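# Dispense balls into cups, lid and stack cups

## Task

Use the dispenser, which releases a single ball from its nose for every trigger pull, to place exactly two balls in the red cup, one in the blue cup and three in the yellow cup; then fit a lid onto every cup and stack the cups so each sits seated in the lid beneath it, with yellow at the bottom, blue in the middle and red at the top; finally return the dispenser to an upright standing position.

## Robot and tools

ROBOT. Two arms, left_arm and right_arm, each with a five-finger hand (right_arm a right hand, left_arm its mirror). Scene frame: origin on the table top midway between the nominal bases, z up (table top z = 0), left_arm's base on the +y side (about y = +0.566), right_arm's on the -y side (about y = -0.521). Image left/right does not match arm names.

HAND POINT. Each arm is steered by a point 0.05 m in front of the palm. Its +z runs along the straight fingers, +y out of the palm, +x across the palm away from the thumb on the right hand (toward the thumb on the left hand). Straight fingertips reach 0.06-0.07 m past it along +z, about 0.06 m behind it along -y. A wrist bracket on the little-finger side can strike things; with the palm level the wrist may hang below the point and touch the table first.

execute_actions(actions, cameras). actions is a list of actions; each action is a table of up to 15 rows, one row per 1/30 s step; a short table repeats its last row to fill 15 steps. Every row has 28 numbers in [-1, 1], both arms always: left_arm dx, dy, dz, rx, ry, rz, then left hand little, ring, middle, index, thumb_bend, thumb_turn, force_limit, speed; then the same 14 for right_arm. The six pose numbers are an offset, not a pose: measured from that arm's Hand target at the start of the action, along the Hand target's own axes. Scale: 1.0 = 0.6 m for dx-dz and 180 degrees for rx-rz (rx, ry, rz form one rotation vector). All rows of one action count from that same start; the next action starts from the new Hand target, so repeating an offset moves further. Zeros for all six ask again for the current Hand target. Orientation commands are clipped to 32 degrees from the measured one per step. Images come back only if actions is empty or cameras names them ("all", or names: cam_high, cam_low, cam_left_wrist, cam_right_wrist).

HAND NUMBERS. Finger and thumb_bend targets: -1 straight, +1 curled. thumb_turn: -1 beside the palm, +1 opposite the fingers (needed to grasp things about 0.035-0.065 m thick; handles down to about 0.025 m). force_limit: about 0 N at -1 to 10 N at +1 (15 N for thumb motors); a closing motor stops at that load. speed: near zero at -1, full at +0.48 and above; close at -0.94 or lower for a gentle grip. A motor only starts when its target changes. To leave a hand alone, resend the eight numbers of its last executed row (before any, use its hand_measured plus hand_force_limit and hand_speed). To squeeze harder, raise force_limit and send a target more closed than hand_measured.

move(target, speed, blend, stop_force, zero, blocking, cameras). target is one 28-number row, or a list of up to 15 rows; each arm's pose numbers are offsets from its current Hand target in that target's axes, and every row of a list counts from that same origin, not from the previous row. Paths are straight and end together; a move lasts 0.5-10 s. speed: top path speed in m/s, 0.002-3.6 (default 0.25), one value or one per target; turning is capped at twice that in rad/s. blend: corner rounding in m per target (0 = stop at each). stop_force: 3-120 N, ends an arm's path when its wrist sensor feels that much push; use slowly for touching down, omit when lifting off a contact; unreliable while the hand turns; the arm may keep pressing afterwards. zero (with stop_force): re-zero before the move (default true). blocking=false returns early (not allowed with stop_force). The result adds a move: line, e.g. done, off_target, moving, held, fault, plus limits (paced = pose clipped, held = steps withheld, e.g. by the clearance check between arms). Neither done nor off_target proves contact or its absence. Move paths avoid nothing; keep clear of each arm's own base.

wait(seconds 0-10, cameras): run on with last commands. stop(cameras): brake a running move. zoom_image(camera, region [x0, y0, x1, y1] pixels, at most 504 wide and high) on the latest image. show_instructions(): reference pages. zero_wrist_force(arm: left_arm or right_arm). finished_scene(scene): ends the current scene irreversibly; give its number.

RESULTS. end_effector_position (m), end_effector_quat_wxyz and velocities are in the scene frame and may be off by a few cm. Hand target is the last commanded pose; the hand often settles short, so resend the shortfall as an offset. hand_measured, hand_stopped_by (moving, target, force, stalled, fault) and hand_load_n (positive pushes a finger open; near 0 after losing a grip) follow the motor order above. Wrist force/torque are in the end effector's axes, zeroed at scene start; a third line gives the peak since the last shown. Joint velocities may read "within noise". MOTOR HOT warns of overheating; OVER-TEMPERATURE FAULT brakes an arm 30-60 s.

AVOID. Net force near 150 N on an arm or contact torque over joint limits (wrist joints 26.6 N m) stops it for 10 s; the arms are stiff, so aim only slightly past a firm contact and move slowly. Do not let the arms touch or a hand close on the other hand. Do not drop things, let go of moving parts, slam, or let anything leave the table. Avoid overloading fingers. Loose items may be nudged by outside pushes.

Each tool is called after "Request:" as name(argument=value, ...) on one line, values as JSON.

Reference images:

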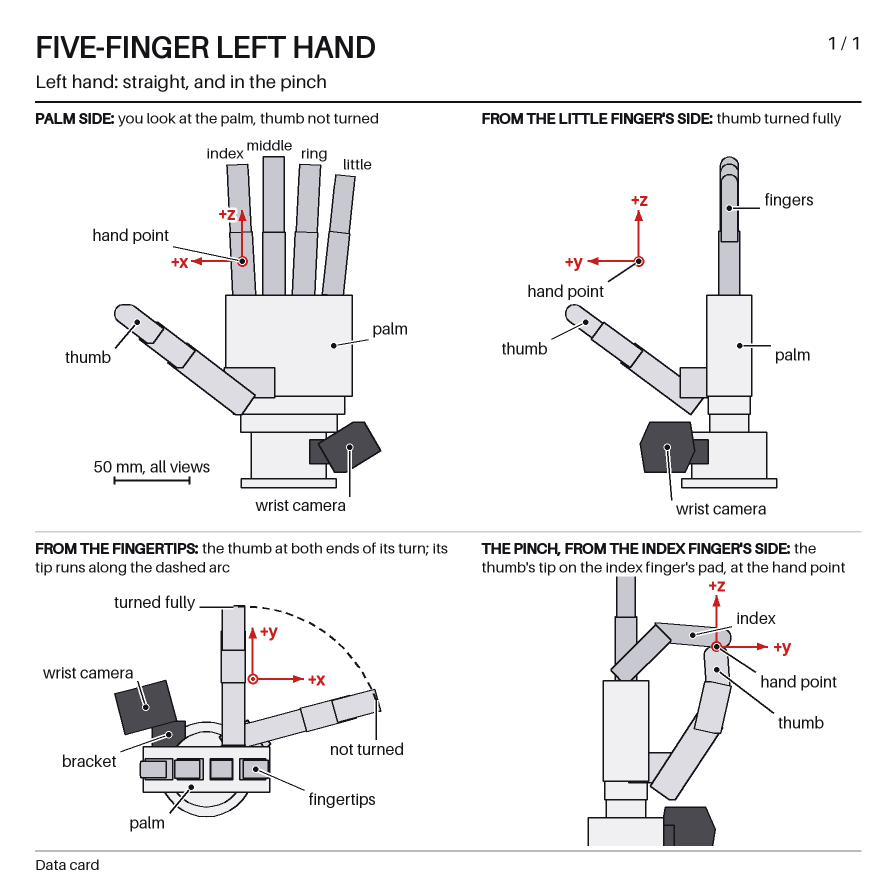

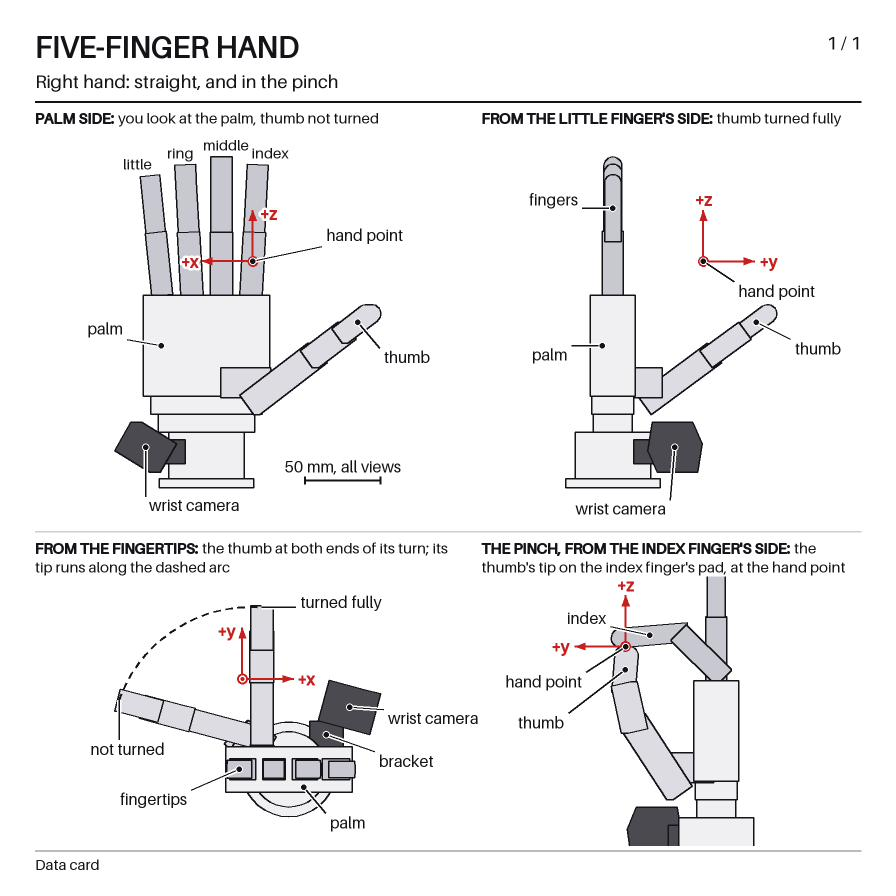

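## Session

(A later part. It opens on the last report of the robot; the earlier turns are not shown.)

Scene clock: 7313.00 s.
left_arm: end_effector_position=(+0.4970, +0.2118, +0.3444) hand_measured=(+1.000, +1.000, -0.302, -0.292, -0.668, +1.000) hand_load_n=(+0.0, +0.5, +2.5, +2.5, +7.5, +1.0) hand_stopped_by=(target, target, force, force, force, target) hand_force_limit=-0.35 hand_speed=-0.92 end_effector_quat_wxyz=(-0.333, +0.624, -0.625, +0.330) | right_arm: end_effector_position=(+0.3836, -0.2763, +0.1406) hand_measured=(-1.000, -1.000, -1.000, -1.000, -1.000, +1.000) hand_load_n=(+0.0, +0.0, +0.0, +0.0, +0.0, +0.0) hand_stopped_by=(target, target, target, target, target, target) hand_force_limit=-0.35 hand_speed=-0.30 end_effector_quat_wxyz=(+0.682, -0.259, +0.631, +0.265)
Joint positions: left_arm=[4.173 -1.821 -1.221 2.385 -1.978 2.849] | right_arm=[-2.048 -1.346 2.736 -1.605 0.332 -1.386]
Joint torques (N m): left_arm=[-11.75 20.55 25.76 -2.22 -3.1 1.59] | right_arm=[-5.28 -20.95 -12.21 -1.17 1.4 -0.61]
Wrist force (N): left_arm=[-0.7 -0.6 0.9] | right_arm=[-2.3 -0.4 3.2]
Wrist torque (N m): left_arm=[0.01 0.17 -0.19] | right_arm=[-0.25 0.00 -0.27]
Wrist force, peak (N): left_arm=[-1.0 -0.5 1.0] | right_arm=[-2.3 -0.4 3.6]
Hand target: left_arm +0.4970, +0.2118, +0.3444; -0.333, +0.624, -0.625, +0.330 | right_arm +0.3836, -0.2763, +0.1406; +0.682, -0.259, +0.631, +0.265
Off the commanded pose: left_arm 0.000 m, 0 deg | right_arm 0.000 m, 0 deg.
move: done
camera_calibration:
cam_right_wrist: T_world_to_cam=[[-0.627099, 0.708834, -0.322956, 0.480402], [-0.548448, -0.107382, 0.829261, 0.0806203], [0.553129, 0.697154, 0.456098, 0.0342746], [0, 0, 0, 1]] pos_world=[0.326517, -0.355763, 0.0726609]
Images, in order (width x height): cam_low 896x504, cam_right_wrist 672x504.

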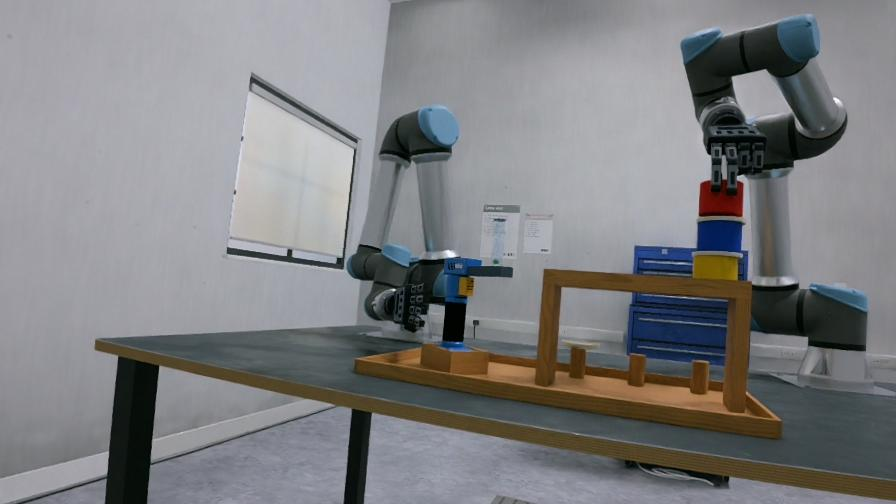

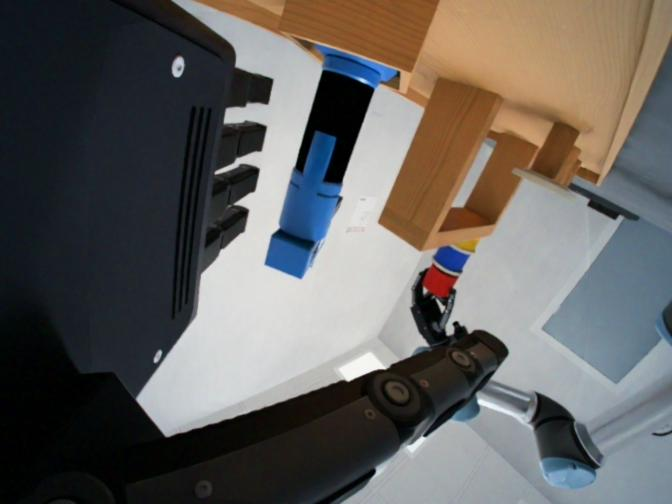

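Request:
move(target=[-0.0007,-0.0006,0.0008,0,0,0,1,1,0.05,0.05,-0.45,1,-0.35,-0.92,0,0,0,0,0,0,-1,-1,-1,-1,-1,1,-0.35,-0.3], speed=0.02)

Request:
move(target=[0.0002,0.0152,0.0103,0,0,0,1,1,0.05,0.05,-0.45,1,-0.35,-0.92,0,0,0,0,0,0,-1,-1,-1,-1,-1,1,-0.35,-0.3], speed=0.006, stop_force=3, cameras=["cam_low","cam_right_wrist"])

Request:
zoom_image(camera="cam_low", region=[682, 180, 752, 270])

Request:
zoom_image(camera="cam_right_wrist", region=[420, 238, 476, 298])

Scene clock: 7330.47 s.
left_arm: end_effector_position=(+0.4975, +0.2122, +0.3444) hand_measured=(+1.000, +1.000, -0.302, -0.292, -0.668, +1.000) hand_load_n=(+0.0, +0.0, +2.5, +2.5, +7.0, +0.5) hand_stopped_by=(target, target, force, force, force, target) hand_force_limit=-0.35 hand_speed=-0.92 end_effector_quat_wxyz=(-0.333, +0.624, -0.625, +0.330) | right_arm: end_effector_position=(+0.3836, -0.2763, +0.1406) hand_measured=(-1.000, -1.000, -1.000, -1.000, -1.000, +1.000) hand_load_n=(+0.0, +0.0, +0.0, +0.0, +0.0, -0.5) hand_stopped_by=(target, target, target, target, target, target) hand_force_limit=-0.35 hand_speed=-0.30 end_effector_quat_wxyz=(+0.682, -0.259, +0.631, +0.265)
Joint positions: left_arm=[4.174 -1.821 -1.22 2.385 -1.977 2.85] | right_arm=[-2.048 -1.346 2.736 -1.605 0.332 -1.386]
Joint torques (N m): left_arm=[11.28 20.64 25.61 1.61 2.27 1.55] | right_arm=[-4.59 -20.66 -11.93 -1.03 1.37 -0.65]
Wrist force (N): left_arm=[-0.6 -0.4 0.8] | right_arm=[-1.9 -0.5 3.3]
Wrist torque (N m): left_arm=[0.05 0.16 -0.18] | right_arm=[-0.25 -0.05 -0.24]
Wrist force, peak (N): left_arm=[-1.0 -0.7 1.3] | right_arm=[-2.3 -0.6 3.7]
Hand target: left_arm +0.4976, +0.2122, +0.3444; -0.333, +0.624, -0.625, +0.330 | right_arm +0.3836, -0.2763, +0.1406; +0.682, -0.259, +0.631, +0.265
Off the commanded pose: left_arm 0.000 m, 0 deg | right_arm 0.000 m, 0 deg.
move: done

Scene clock: 7332.83 s.
left_arm: end_effector_position=(+0.4976, +0.2122, +0.3367) hand_measured=(+1.000, +1.000, -0.302, -0.292, -0.668, +1.000) hand_load_n=(+0.0, +0.0, +2.5, +3.0, +7.5, +0.5) hand_stopped_by=(target, target, force, force, force, target) hand_force_limit=-0.35 hand_speed=-0.92 end_effector_quat_wxyz=(-0.333, +0.624, -0.625, +0.330) | right_arm: end_effector_position=(+0.3836, -0.2763, +0.1406) hand_measured=(-1.000, -1.000, -1.000, -1.000, -1.000, +1.000) hand_load_n=(+0.0, +0.0, +0.0, +0.0, +0.0, -0.5) hand_stopped_by=(target, target, target, target, target, target) hand_force_limit=-0.35 hand_speed=-0.30 end_effector_quat_wxyz=(+0.682, -0.259, +0.631, +0.265)
Joint positions: left_arm=[4.174 -1.819 -1.242 2.405 -1.977 2.85] | right_arm=[-2.048 -1.346 2.736 -1.605 0.332 -1.386]
Joint torques (N m): left_arm=[-3.9 20.91 25.46 -2.48 -0.31 -0.68] | right_arm=[-5.24 -20.74 -12.17 -1.15 1.42 -0.67]
Wrist force (N): left_arm=[-0.7 -2.0 0.5] | right_arm=[-2.0 -0.6 3.4]
Wrist torque (N m): left_arm=[-0.04 0.19 -0.18] | right_arm=[-0.29 -0.05 -0.26]
Wrist force, peak (N): left_arm=[-0.6 -5.5 -1.4] | right_arm=[-2.1 -0.7 3.6]
Hand target: left_arm +0.4976, +0.2122, +0.3367; -0.333, +0.624, -0.625, +0.330 (not the last commanded pose) | right_arm +0.3836, -0.2763, +0.1406; +0.682, -0.259, +0.631, +0.265
Off the commanded pose: left_arm 0.003 m, 0 deg | right_arm 0.000 m, 0 deg.
move: contact (left_arm)
camera_calibration:
cam_right_wrist: T_world_to_cam=[[-0.627099, 0.708834, -0.322956, 0.480402], [-0.548448, -0.107382, 0.829261, 0.0806203], [0.553129, 0.697154, 0.456098, 0.0342746], [0, 0, 0, 1]] pos_world=[0.326517, -0.355763, 0.0726609]
Images, in order (width x height): cam_low 896x504, cam_right_wrist 672x504.

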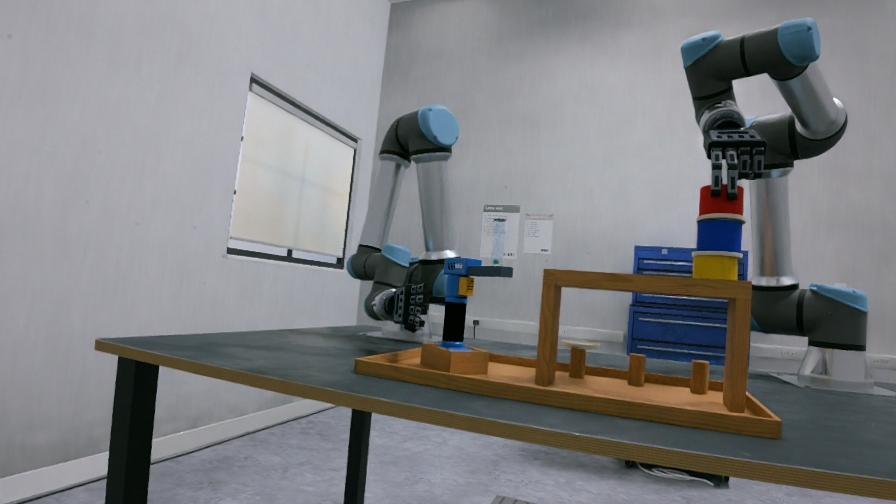

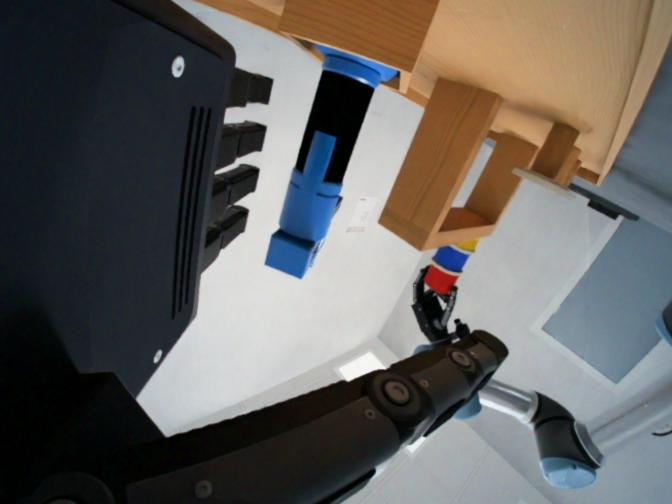

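Scaled by 5.600 from the camera's 896x504 image, which has a finer 1280x720 frame.

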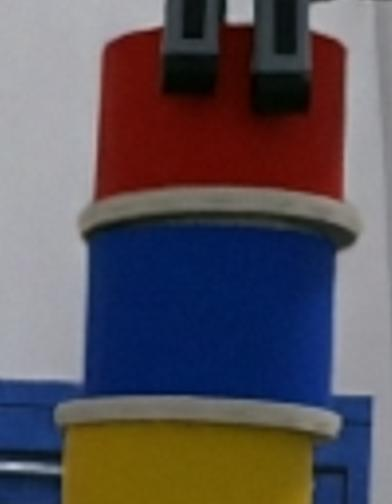

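Scaled by 8.400 from the camera's 672x504 image, which has a finer 960x720 frame.

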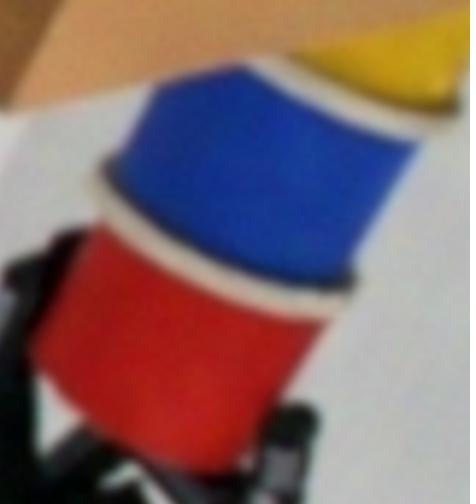

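Request:
wait(seconds=0.1, cameras=["cam_left_wrist","cam_high","cam_right_wrist"])

Request:
zoom_image(camera="cam_left_wrist", region=[140, 170, 290, 320])

Request:
zoom_image(camera="cam_high", region=[535, 150, 595, 240])

Request:
zoom_image(camera="cam_right_wrist", region=[428, 254, 468, 294])

Scene clock: 7395.53 s.
left_arm: end_effector_position=(+0.4976, +0.2122, +0.3367) hand_measured=(+1.000, +1.000, -0.302, -0.292, -0.668, +1.000) hand_load_n=(+0.0, +0.0, +3.0, +3.0, +7.5, +0.5) hand_stopped_by=(target, target, force, force, force, target) hand_force_limit=-0.35 hand_speed=-0.92 end_effector_quat_wxyz=(-0.333, +0.624, -0.625, +0.330) | right_arm: end_effector_position=(+0.3836, -0.2763, +0.1406) hand_measured=(-1.000, -1.000, -1.000, -1.000, -1.000, +1.000) hand_load_n=(+0.0, +0.0, +0.0, +0.0, +0.0, +0.0) hand_stopped_by=(target, target, target, target, target, target) hand_force_limit=-0.35 hand_speed=-0.30 end_effector_quat_wxyz=(+0.682, -0.259, +0.631, +0.265)
Joint positions: left_arm=[4.174 -1.819 -1.242 2.405 -1.977 2.85] | right_arm=[-2.048 -1.346 2.736 -1.605 0.332 -1.386]
Joint torques (N m): left_arm=[10.45 19.6 21.38 -2.34 1.97 1.24] | right_arm=[-6.34 -20.77 -12.4 -1.06 1.3 -0.7]
Wrist force (N): left_arm=[-0.4 -2.6 0.0] | right_arm=[-2.3 -0.6 3.2]
Wrist torque (N m): left_arm=[-0.08 0.13 -0.15] | right_arm=[-0.27 0.00 -0.27]
Wrist force, peak (N): left_arm=[-0.4 -2.7 0.4] | right_arm=[-2.2 -0.7 3.7]
Hand target: left_arm +0.4976, +0.2122, +0.3367; -0.333, +0.624, -0.625, +0.330 (not the last commanded pose) | right_arm +0.3836, -0.2763, +0.1406; +0.682, -0.259, +0.631, +0.265
Off the commanded pose: left_arm 0.003 m, 0 deg | right_arm 0.000 m, 0 deg.
wait: 0.10 s; at rest from the start
camera_calibration:
cam_left_wrist: T_world_to_cam=[[0.554734, -0.206004, 0.806122, -0.508346], [-0.437919, -0.896098, 0.0723576, 0.398618], [0.707458, -0.393155, -0.587309, 0.0437002], [0, 0, 0, 1]] pos_world=[0.425643, 0.26966, 0.406611]
cam_right_wrist: T_world_to_cam=[[-0.627099, 0.708834, -0.322956, 0.480402], [-0.548448, -0.107382, 0.829261, 0.0806203], [0.553129, 0.697154, 0.456098, 0.0342746], [0, 0, 0, 1]] pos_world=[0.326517, -0.355763, 0.0726609]
Images, in order (width x height): cam_high 896x504, cam_left_wrist 672x504, cam_right_wrist 672x504.

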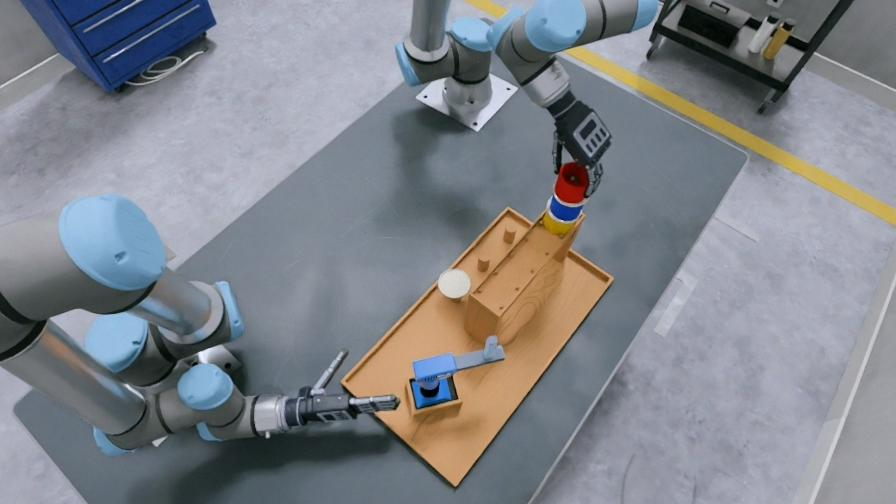

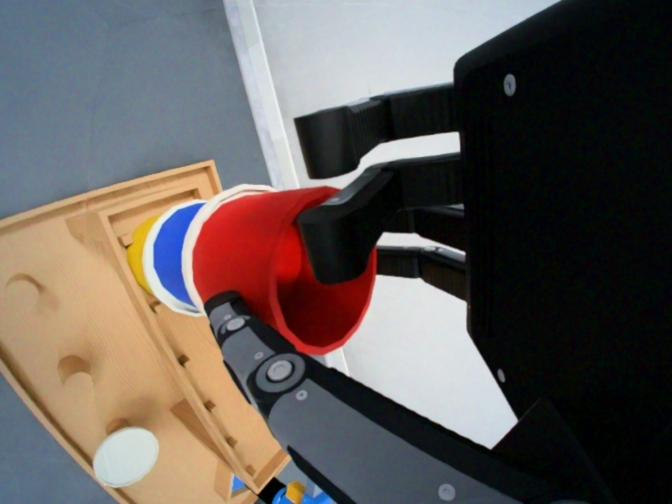

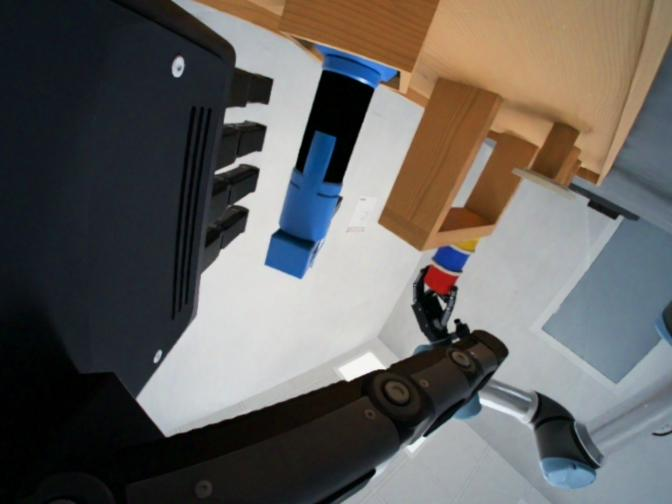

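Scaled by 3.360 from the camera's 672x504 image, which has a finer 960x720 frame.

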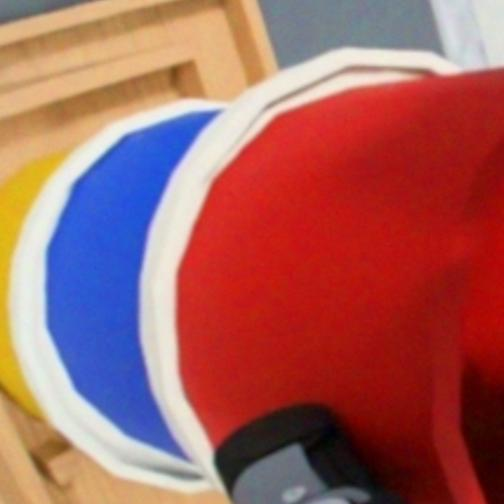

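Scaled by 5.600 from the camera's 896x504 image, which has a finer 1280x720 frame.

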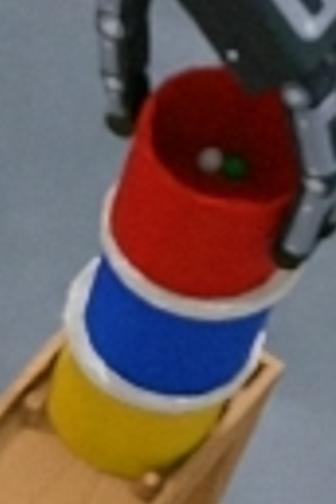

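Scaled by 12.600 from the camera's 672x504 image, which has a finer 960x720 frame.

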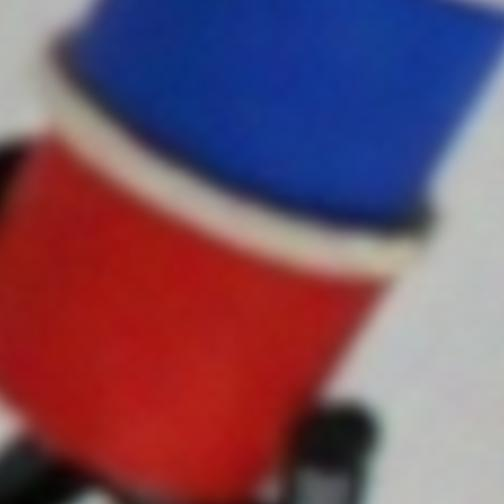

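Request:
move(target=[0,0,0,0,0,0,1,1,-0.34,-0.33,-0.71,1,-0.35,-0.95,0,0,0,0,0,0,-1,-1,-1,-1,-1,1,-0.35,-0.3], speed=0.02, cameras=["cam_low","cam_right_wrist","cam_left_wrist"])

Request:
zoom_image(camera="cam_low", region=[682, 180, 752, 270])

Request:
zoom_image(camera="cam_right_wrist", region=[420, 238, 476, 298])

Request:
zoom_image(camera="cam_left_wrist", region=[140, 170, 290, 320])

Scene clock: 7429.33 s.
left_arm: end_effector_position=(+0.4976, +0.2122, +0.3367) hand_measured=(+1.000, +1.000, -0.340, -0.330, -0.710, +1.000) hand_load_n=(+0.0, +0.0, +0.0, +0.5, +0.0, +0.0) hand_stopped_by=(target, target, target, target, target, target) hand_force_limit=-0.35 hand_speed=-0.95 end_effector_quat_wxyz=(-0.333, +0.624, -0.625, +0.330) | right_arm: end_effector_position=(+0.3836, -0.2763, +0.1406) hand_measured=(-1.000, -1.000, -1.000, -1.000, -1.000, +1.000) hand_load_n=(+0.0, +0.0, +0.0, +0.0, +0.0, -0.5) hand_stopped_by=(target, target, target, target, target, target) hand_force_limit=-0.35 hand_speed=-0.30 end_effector_quat_wxyz=(+0.682, -0.259, +0.631, +0.265)
Joint positions: left_arm=[4.174 -1.819 -1.242 2.405 -1.977 2.85] | right_arm=[-2.048 -1.346 2.736 -1.605 0.332 -1.386]
Joint torques (N m): left_arm=[10.73 21.29 20.02 -1.84 2.09 1.15] | right_arm=[-5.32 -20.69 -12.42 -1.02 1.44 -0.67]
Wrist force (N): left_arm=[-0.6 -1.4 0.8] | right_arm=[-2.1 -0.5 3.3]
Wrist torque (N m): left_arm=[0.01 0.17 -0.18] | right_arm=[-0.27 -0.04 -0.26]
Wrist force, peak (N): left_arm=[-0.7 -2.6 0.3] | right_arm=[-2.3 -0.6 3.6]
Hand target: left_arm +0.4976, +0.2122, +0.3367; -0.333, +0.624, -0.625, +0.330 | right_arm +0.3836, -0.2763, +0.1406; +0.682, -0.259, +0.631, +0.265
Off the commanded pose: left_arm 0.000 m, 0 deg | right_arm 0.000 m, 0 deg.
move: done
camera_calibration:
cam_left_wrist: T_world_to_cam=[[0.554806, -0.206043, 0.806063, -0.508341], [-0.43785, -0.896136, 0.0723011, 0.398622], [0.707444, -0.393048, -0.587397, 0.0437126], [0, 0, 0, 1]] pos_world=[0.425643, 0.26966, 0.406611]
cam_right_wrist: T_world_to_cam=[[-0.627099, 0.708834, -0.322956, 0.480402], [-0.548448, -0.107382, 0.829261, 0.0806203], [0.553129, 0.697154, 0.456098, 0.0342746], [0, 0, 0, 1]] pos_world=[0.326517, -0.355763, 0.0726609]
Images, in order (width x height): cam_low 896x504, cam_left_wrist 672x504, cam_right_wrist 672x504.

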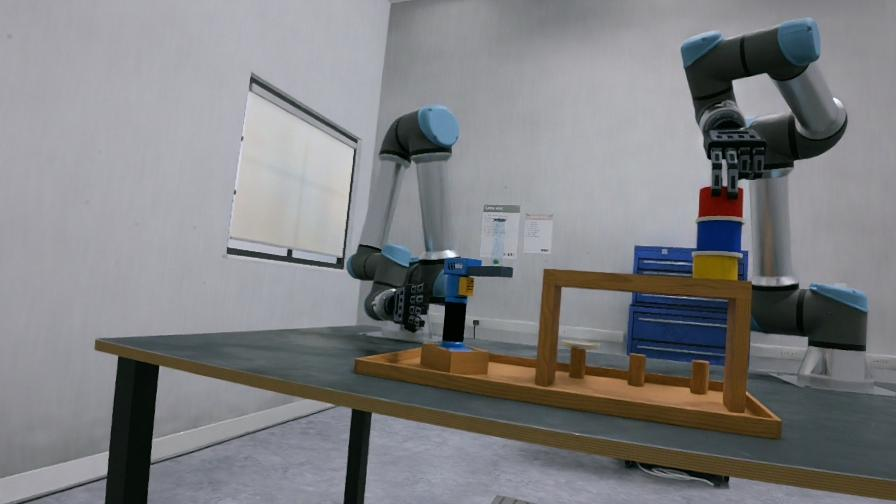

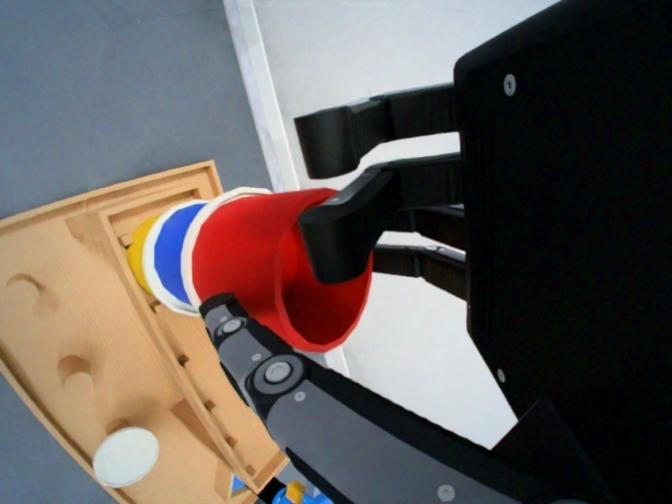

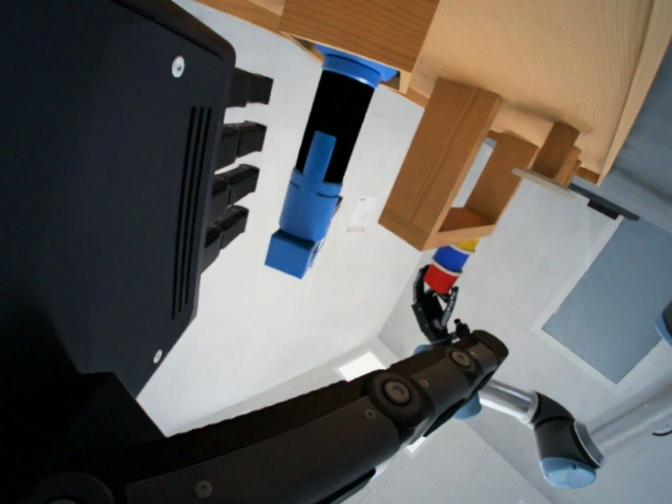

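Scaled by 5.600 from the camera's 896x504 image, which has a finer 1280x720 frame.

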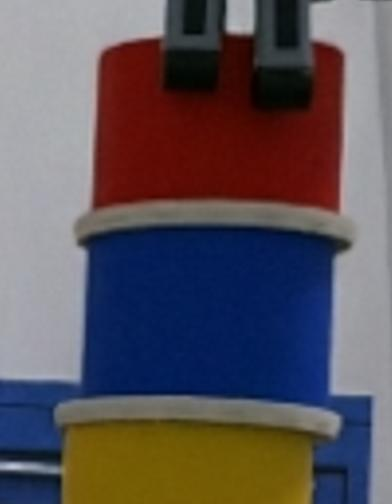

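Scaled by 8.400 from the camera's 672x504 image, which has a finer 960x720 frame.

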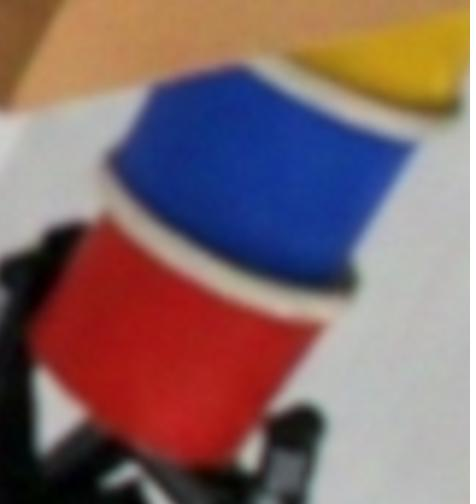

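Scaled by 3.360 from the camera's 672x504 image, which has a finer 960x720 frame.

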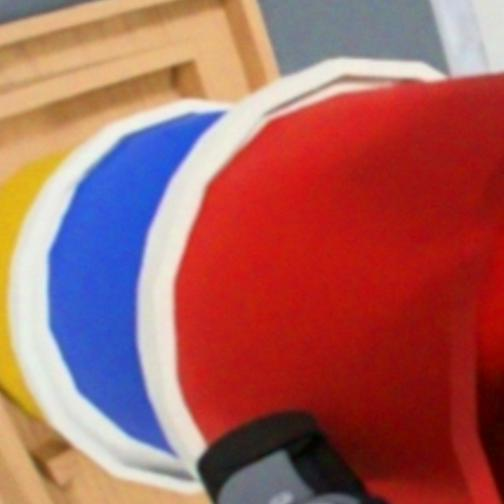

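Request:
move(target=[[0,0,0,0,0,0,1,1,-0.8,-0.8,-1,1,-0.35,-0.85,0,0,0,0,0,0,-1,-1,-1,-1,-1,1,-0.35,-0.3],[0,-0.0828,-0.056,0,0,0,1,1,-0.8,-0.8,-1,1,-0.35,-0.85,0,0,0,0,0,0,-1,-1,-1,-1,-1,1,-0.35,-0.3]], speed=0.03, cameras=["cam_low","cam_right_wrist","cam_high"])

Request:
zoom_image(camera="cam_low", region=[682, 180, 752, 270])

Request:
zoom_image(camera="cam_right_wrist", region=[420, 238, 476, 298])

Request:
zoom_image(camera="cam_high", region=[535, 150, 595, 240])

Scene clock: 7451.93 s.
left_arm: end_effector_position=(+0.4976, +0.2120, +0.3965) hand_measured=(+1.000, +1.000, -0.800, -0.800, -1.000, +1.000) hand_load_n=(+0.0, +0.0, +0.0, +0.0, +0.0, +0.0) hand_stopped_by=(target, target, target, target, target, target) hand_force_limit=-0.35 hand_speed=-0.85 end_effector_quat_wxyz=(-0.333, +0.624, -0.625, +0.330) | right_arm: end_effector_position=(+0.3836, -0.2763, +0.1406) hand_measured=(-1.000, -1.000, -1.000, -1.000, -1.000, +1.000) hand_load_n=(+0.0, +0.0, +0.0, +0.0, +0.0, -0.5) hand_stopped_by=(target, target, target, target, target, target) hand_force_limit=-0.35 hand_speed=-0.30 end_effector_quat_wxyz=(+0.682, -0.259, +0.631, +0.265)
Joint positions: left_arm=[4.174 -1.845 -1.055 2.243 -1.977 2.85] | right_arm=[-2.048 -1.346 2.736 -1.605 0.332 -1.386]
Joint torques (N m): left_arm=[-11.53 20.25 24.77 -2.21 -3.13 -1.23] | right_arm=[-5.79 -21.14 -12.42 -0.99 1.47 -0.73]
Wrist force (N): left_arm=[-0.8 -1.0 0.9] | right_arm=[-2.0 -0.7 3.4]
Wrist torque (N m): left_arm=[-0.01 0.17 -0.17] | right_arm=[-0.30 -0.06 -0.26]
Wrist force, peak (N): left_arm=[-0.7 -1.8 0.9] | right_arm=[-2.3 -0.6 3.6]
Hand target: left_arm +0.4976, +0.2120, +0.3966; -0.333, +0.624, -0.625, +0.330 | right_arm +0.3836, -0.2763, +0.1406; +0.682, -0.259, +0.631, +0.265
Off the commanded pose: left_arm 0.000 m, 0 deg | right_arm 0.000 m, 0 deg.
move: done
camera_calibration:
cam_right_wrist: T_world_to_cam=[[-0.627099, 0.708834, -0.322956, 0.480402], [-0.548448, -0.107382, 0.829261, 0.0806203], [0.553129, 0.697154, 0.456098, 0.0342746], [0, 0, 0, 1]] pos_world=[0.326517, -0.355763, 0.0726609]
Images, in order (width x height): cam_high 896x504, cam_low 896x504, cam_right_wrist 672x504.

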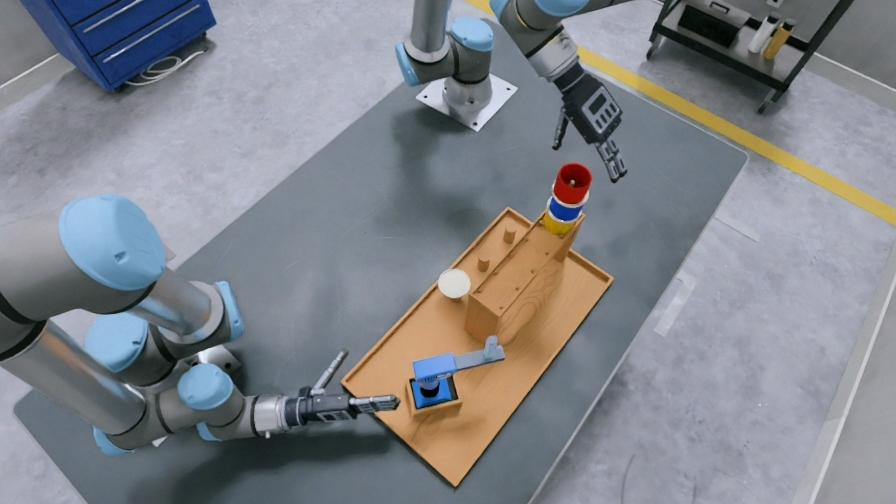

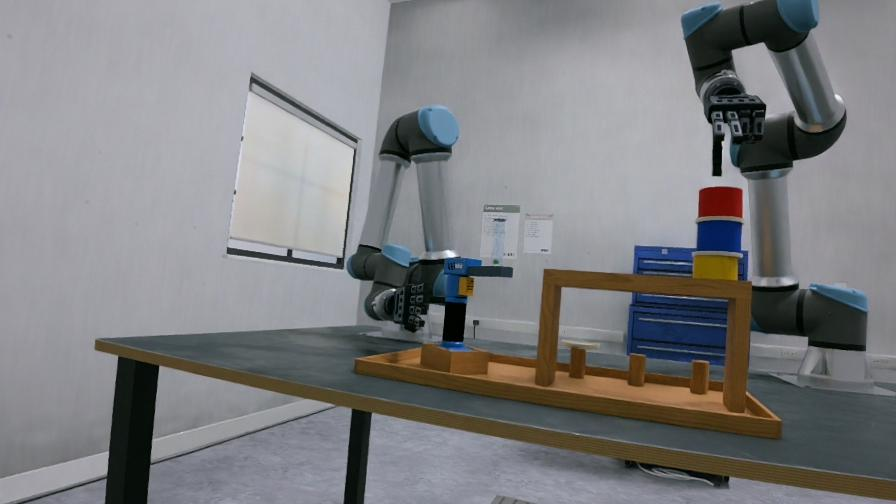

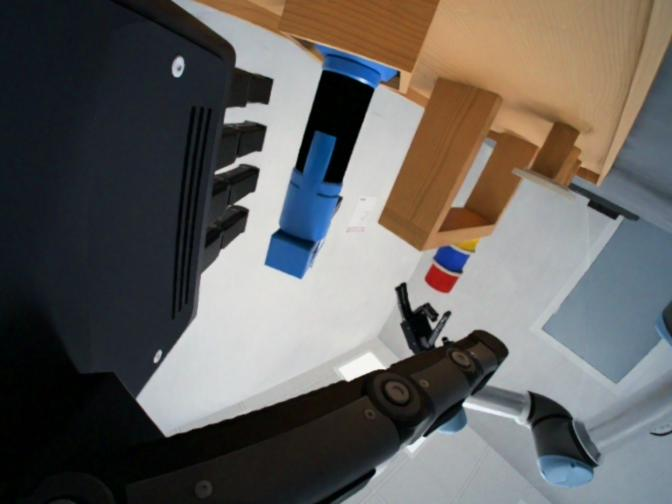

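Scaled by 5.600 from the camera's 896x504 image, which has a finer 1280x720 frame.

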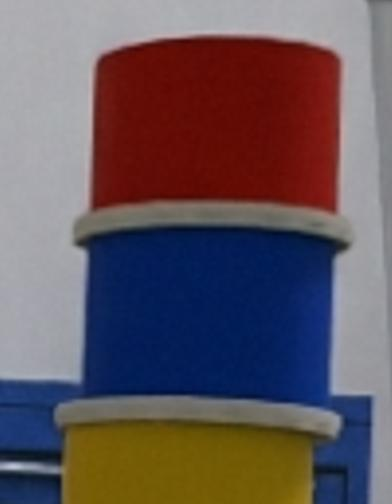

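Scaled by 8.400 from the camera's 672x504 image, which has a finer 960x720 frame.

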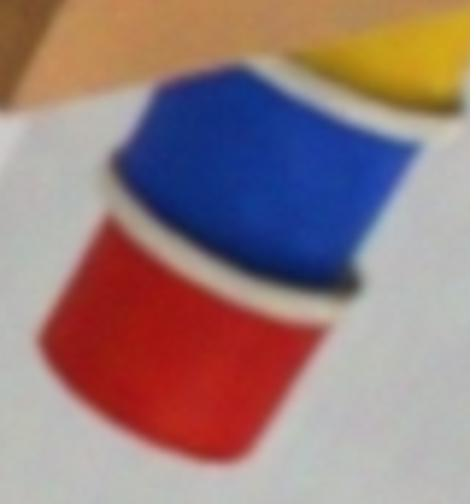

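Scaled by 5.600 from the camera's 896x504 image, which has a finer 1280x720 frame.

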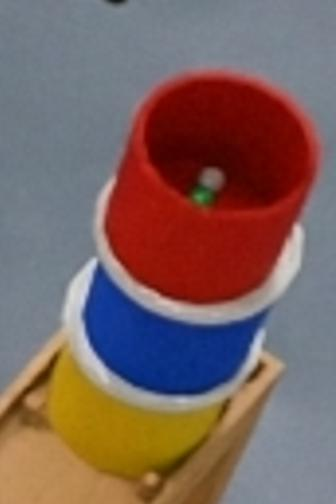

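Request:
move(target=[[0.3583,0.1275,-0.1885,0,0.0022,-0.0032,1,1,-0.8,-0.8,-0.8,1,-0.5,-0.85,0,0,0,0,0,0,-1,-1,-1,-1,-1,1,-0.35,-0.3],[0.3583,0.4953,0.0603,0,0.0022,-0.0032,1,1,-0.8,-0.8,-0.8,1,-0.5,-0.85,0,0,0,0,0,0,-1,-1,-1,-1,-1,1,-0.35,-0.3],[0.3583,0.481,0.0815,0,0.0022,-0.0032,1,1,-0.8,-0.8,-0.8,1,-0.5,-0.85,0,0,0,0,0,0,-1,-1,-1,-1,-1,1,-0.35,-0.3]], speed=[0.18,0.15,0.05], cameras=["cam_low","cam_right_wrist"])

Request:
zoom_image(camera="cam_right_wrist", region=[440, 100, 620, 260])

Scene clock: 7483.83 s.
left_arm: end_effector_position=(+0.3762, -0.0022, +0.1295) hand_measured=(+1.000, +1.000, -0.800, -0.800, -0.800, +1.000) hand_load_n=(+0.0, +0.0, +0.0, +0.0, +0.0, +0.0) hand_stopped_by=(target, target, target, target, target, target) hand_force_limit=-0.50 hand_speed=-0.85 end_effector_quat_wxyz=(-0.329, +0.626, -0.623, +0.334) | right_arm: end_effector_position=(+0.3836, -0.2763, +0.1406) hand_measured=(-1.000, -1.000, -1.000, -1.000, -1.000, +1.000) hand_load_n=(+0.5, +0.0, +0.0, +0.0, +0.0, +0.0) hand_stopped_by=(target, target, target, target, target, target) hand_force_limit=-0.35 hand_speed=-0.30 end_effector_quat_wxyz=(+0.682, -0.259, +0.631, +0.265)
Joint positions: left_arm=[3.688 -2.223 -1.223 2.567 -2.327 2.439] | right_arm=[-2.048 -1.346 2.736 -1.605 0.332 -1.386]
Joint torques (N m): left_arm=[9.9 33.13 24.63 0.75 1.52 1.51] | right_arm=[-5.38 -20.87 -11.98 -1.06 1.41 -0.61]
Wrist force (N): left_arm=[-0.7 -1.1 1.0] | right_arm=[-2.1 -0.4 3.2]
Wrist torque (N m): left_arm=[-0.03 0.17 -0.14] | right_arm=[-0.24 -0.03 -0.26]
Wrist force, peak (N): left_arm=[-1.8 -1.0 0.7] | right_arm=[-2.5 -0.6 3.6]
Hand target: left_arm +0.3765, -0.0022, +0.1295; -0.329, +0.626, -0.623, +0.334 | right_arm +0.3836, -0.2763, +0.1406; +0.682, -0.259, +0.631, +0.265
Off the commanded pose: left_arm 0.000 m, 0 deg | right_arm 0.000 m, 0 deg.
move: done
camera_calibration:
cam_right_wrist: T_world_to_cam=[[-0.627099, 0.708834, -0.322956, 0.480402], [-0.548448, -0.107382, 0.829261, 0.0806203], [0.553129, 0.697154, 0.456098, 0.0342746], [0, 0, 0, 1]] pos_world=[0.326517, -0.355763, 0.0726609]
Images, in order (width x height): cam_low 896x504, cam_right_wrist 672x504.

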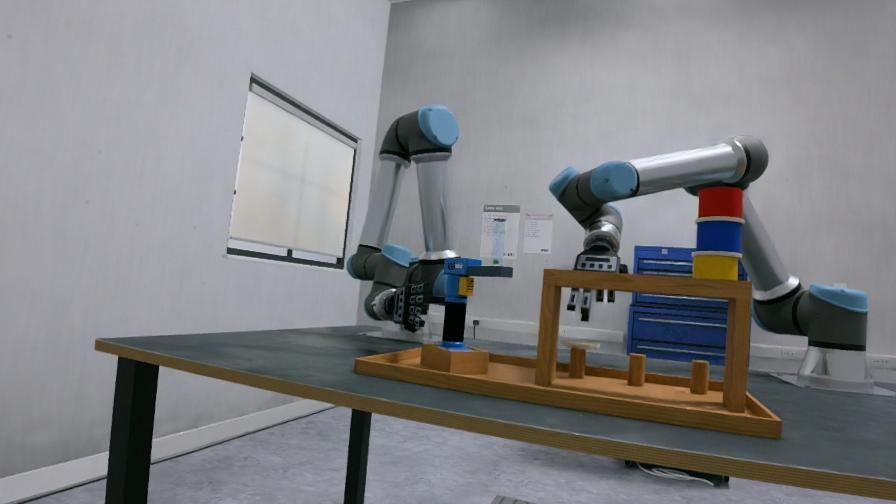

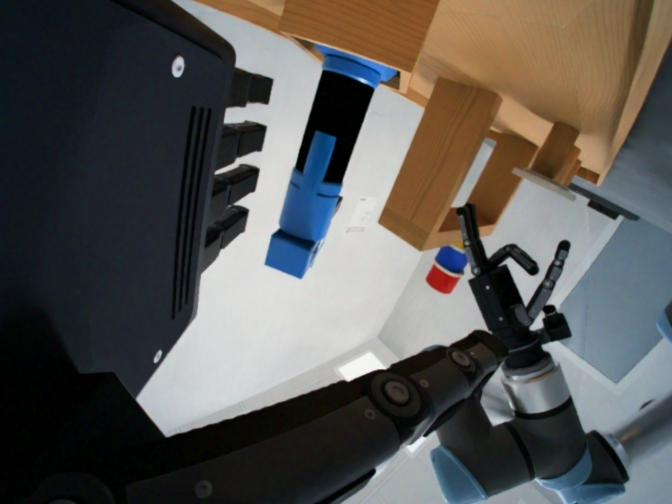

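Scaled by 2.800 from the camera's 672x504 image, which has a finer 960x720 frame.

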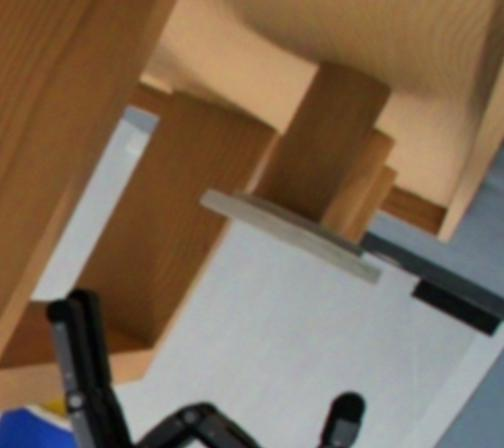

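Request:
move(target=[[0.0013,0.0656,0.0443,0,0,0,1,1,-0.8,-0.8,-0.8,1,-0.5,-0.9,0,0,0,0,0,0,-1,-1,-1,-1,-1,1,-0.35,-0.3],[0.0013,0.0656,0.0443,0,0,0,1,1,-0.4,-0.4,-0.4,1,-0.5,-0.9,0,0,0,0,0,0,-1,-1,-1,-1,-1,1,-0.35,-0.3]], speed=0.05, cameras=["cam_low","cam_right_wrist"])

Request:
zoom_image(camera="cam_right_wrist", region=[440, 100, 620, 260])

Scene clock: 7495.97 s.
left_arm: end_effector_position=(+0.3764, -0.0034, +0.0820) hand_measured=(+1.000, +1.000, -0.448, -0.428, -0.622, +1.000) hand_load_n=(+0.0, +0.0, +4.5, +3.0, +5.0, +0.5) hand_stopped_by=(target, target, force, force, force, target) hand_force_limit=-0.50 hand_speed=-0.90 end_effector_quat_wxyz=(-0.329, +0.626, -0.623, +0.334) | right_arm: end_effector_position=(+0.3836, -0.2763, +0.1406) hand_measured=(-1.000, -1.000, -1.000, -1.000, -1.000, +1.000) hand_load_n=(+0.0, +0.0, +0.0, +0.0, +0.0, -0.5) hand_stopped_by=(target, target, target, target, target, target) hand_force_limit=-0.35 hand_speed=-0.30 end_effector_quat_wxyz=(+0.682, -0.259, +0.631, +0.265)
Joint positions: left_arm=[3.687 -2.267 -1.277 2.664 -2.327 2.438] | right_arm=[-2.048 -1.346 2.736 -1.605 0.332 -1.386]
Joint torques (N m): left_arm=[-12.02 34.15 8.08 -0.01 -2.87 1.08] | right_arm=[-5.59 -19.77 -11.71 -1.02 1.43 -0.6]
Wrist force (N): left_arm=[-1.0 -5.5 -0.8] | right_arm=[-2.2 -0.7 3.5]
Wrist torque (N m): left_arm=[0.00 0.23 0.09] | right_arm=[-0.30 -0.02 -0.26]
Wrist force, peak (N): left_arm=[-0.7 -6.0 -0.9] | right_arm=[-2.4 -0.9 3.5]
Hand target: left_arm +0.3764, -0.0034, +0.0820; -0.329, +0.626, -0.623, +0.334 | right_arm +0.3836, -0.2763, +0.1406; +0.682, -0.259, +0.631, +0.265
Off the commanded pose: left_arm 0.000 m, 0 deg | right_arm 0.000 m, 0 deg.
move: done
camera_calibration:
cam_right_wrist: T_world_to_cam=[[-0.627099, 0.708834, -0.322956, 0.480402], [-0.548448, -0.107382, 0.829261, 0.0806203], [0.553129, 0.697154, 0.456098, 0.0342746], [0, 0, 0, 1]] pos_world=[0.326517, -0.355763, 0.0726609]
Images, in order (width x height): cam_low 896x504, cam_right_wrist 672x504.

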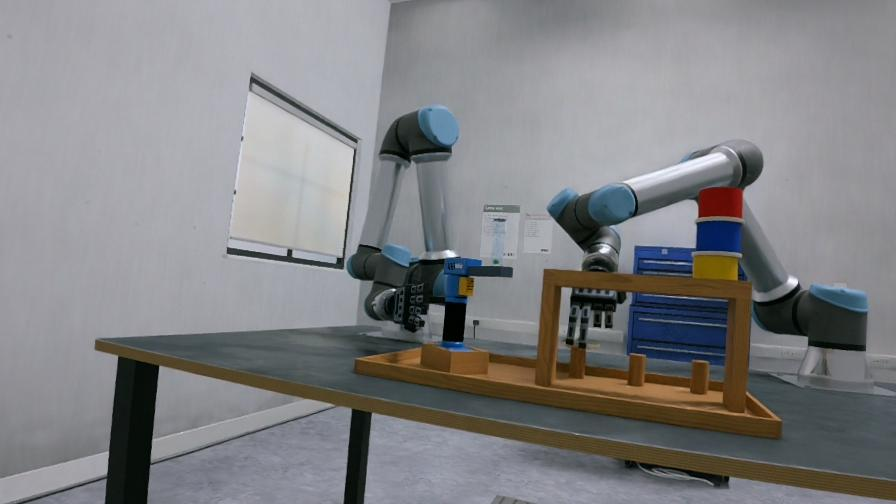

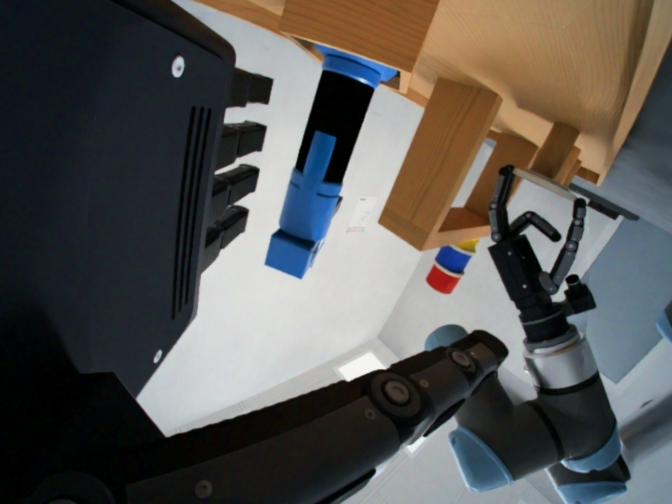

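Scaled by 2.800 from the camera's 672x504 image, which has a finer 960x720 frame.

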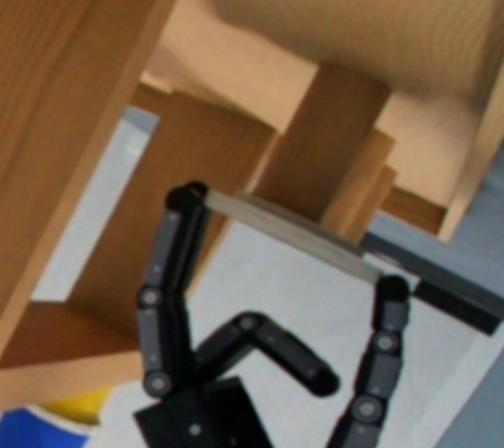

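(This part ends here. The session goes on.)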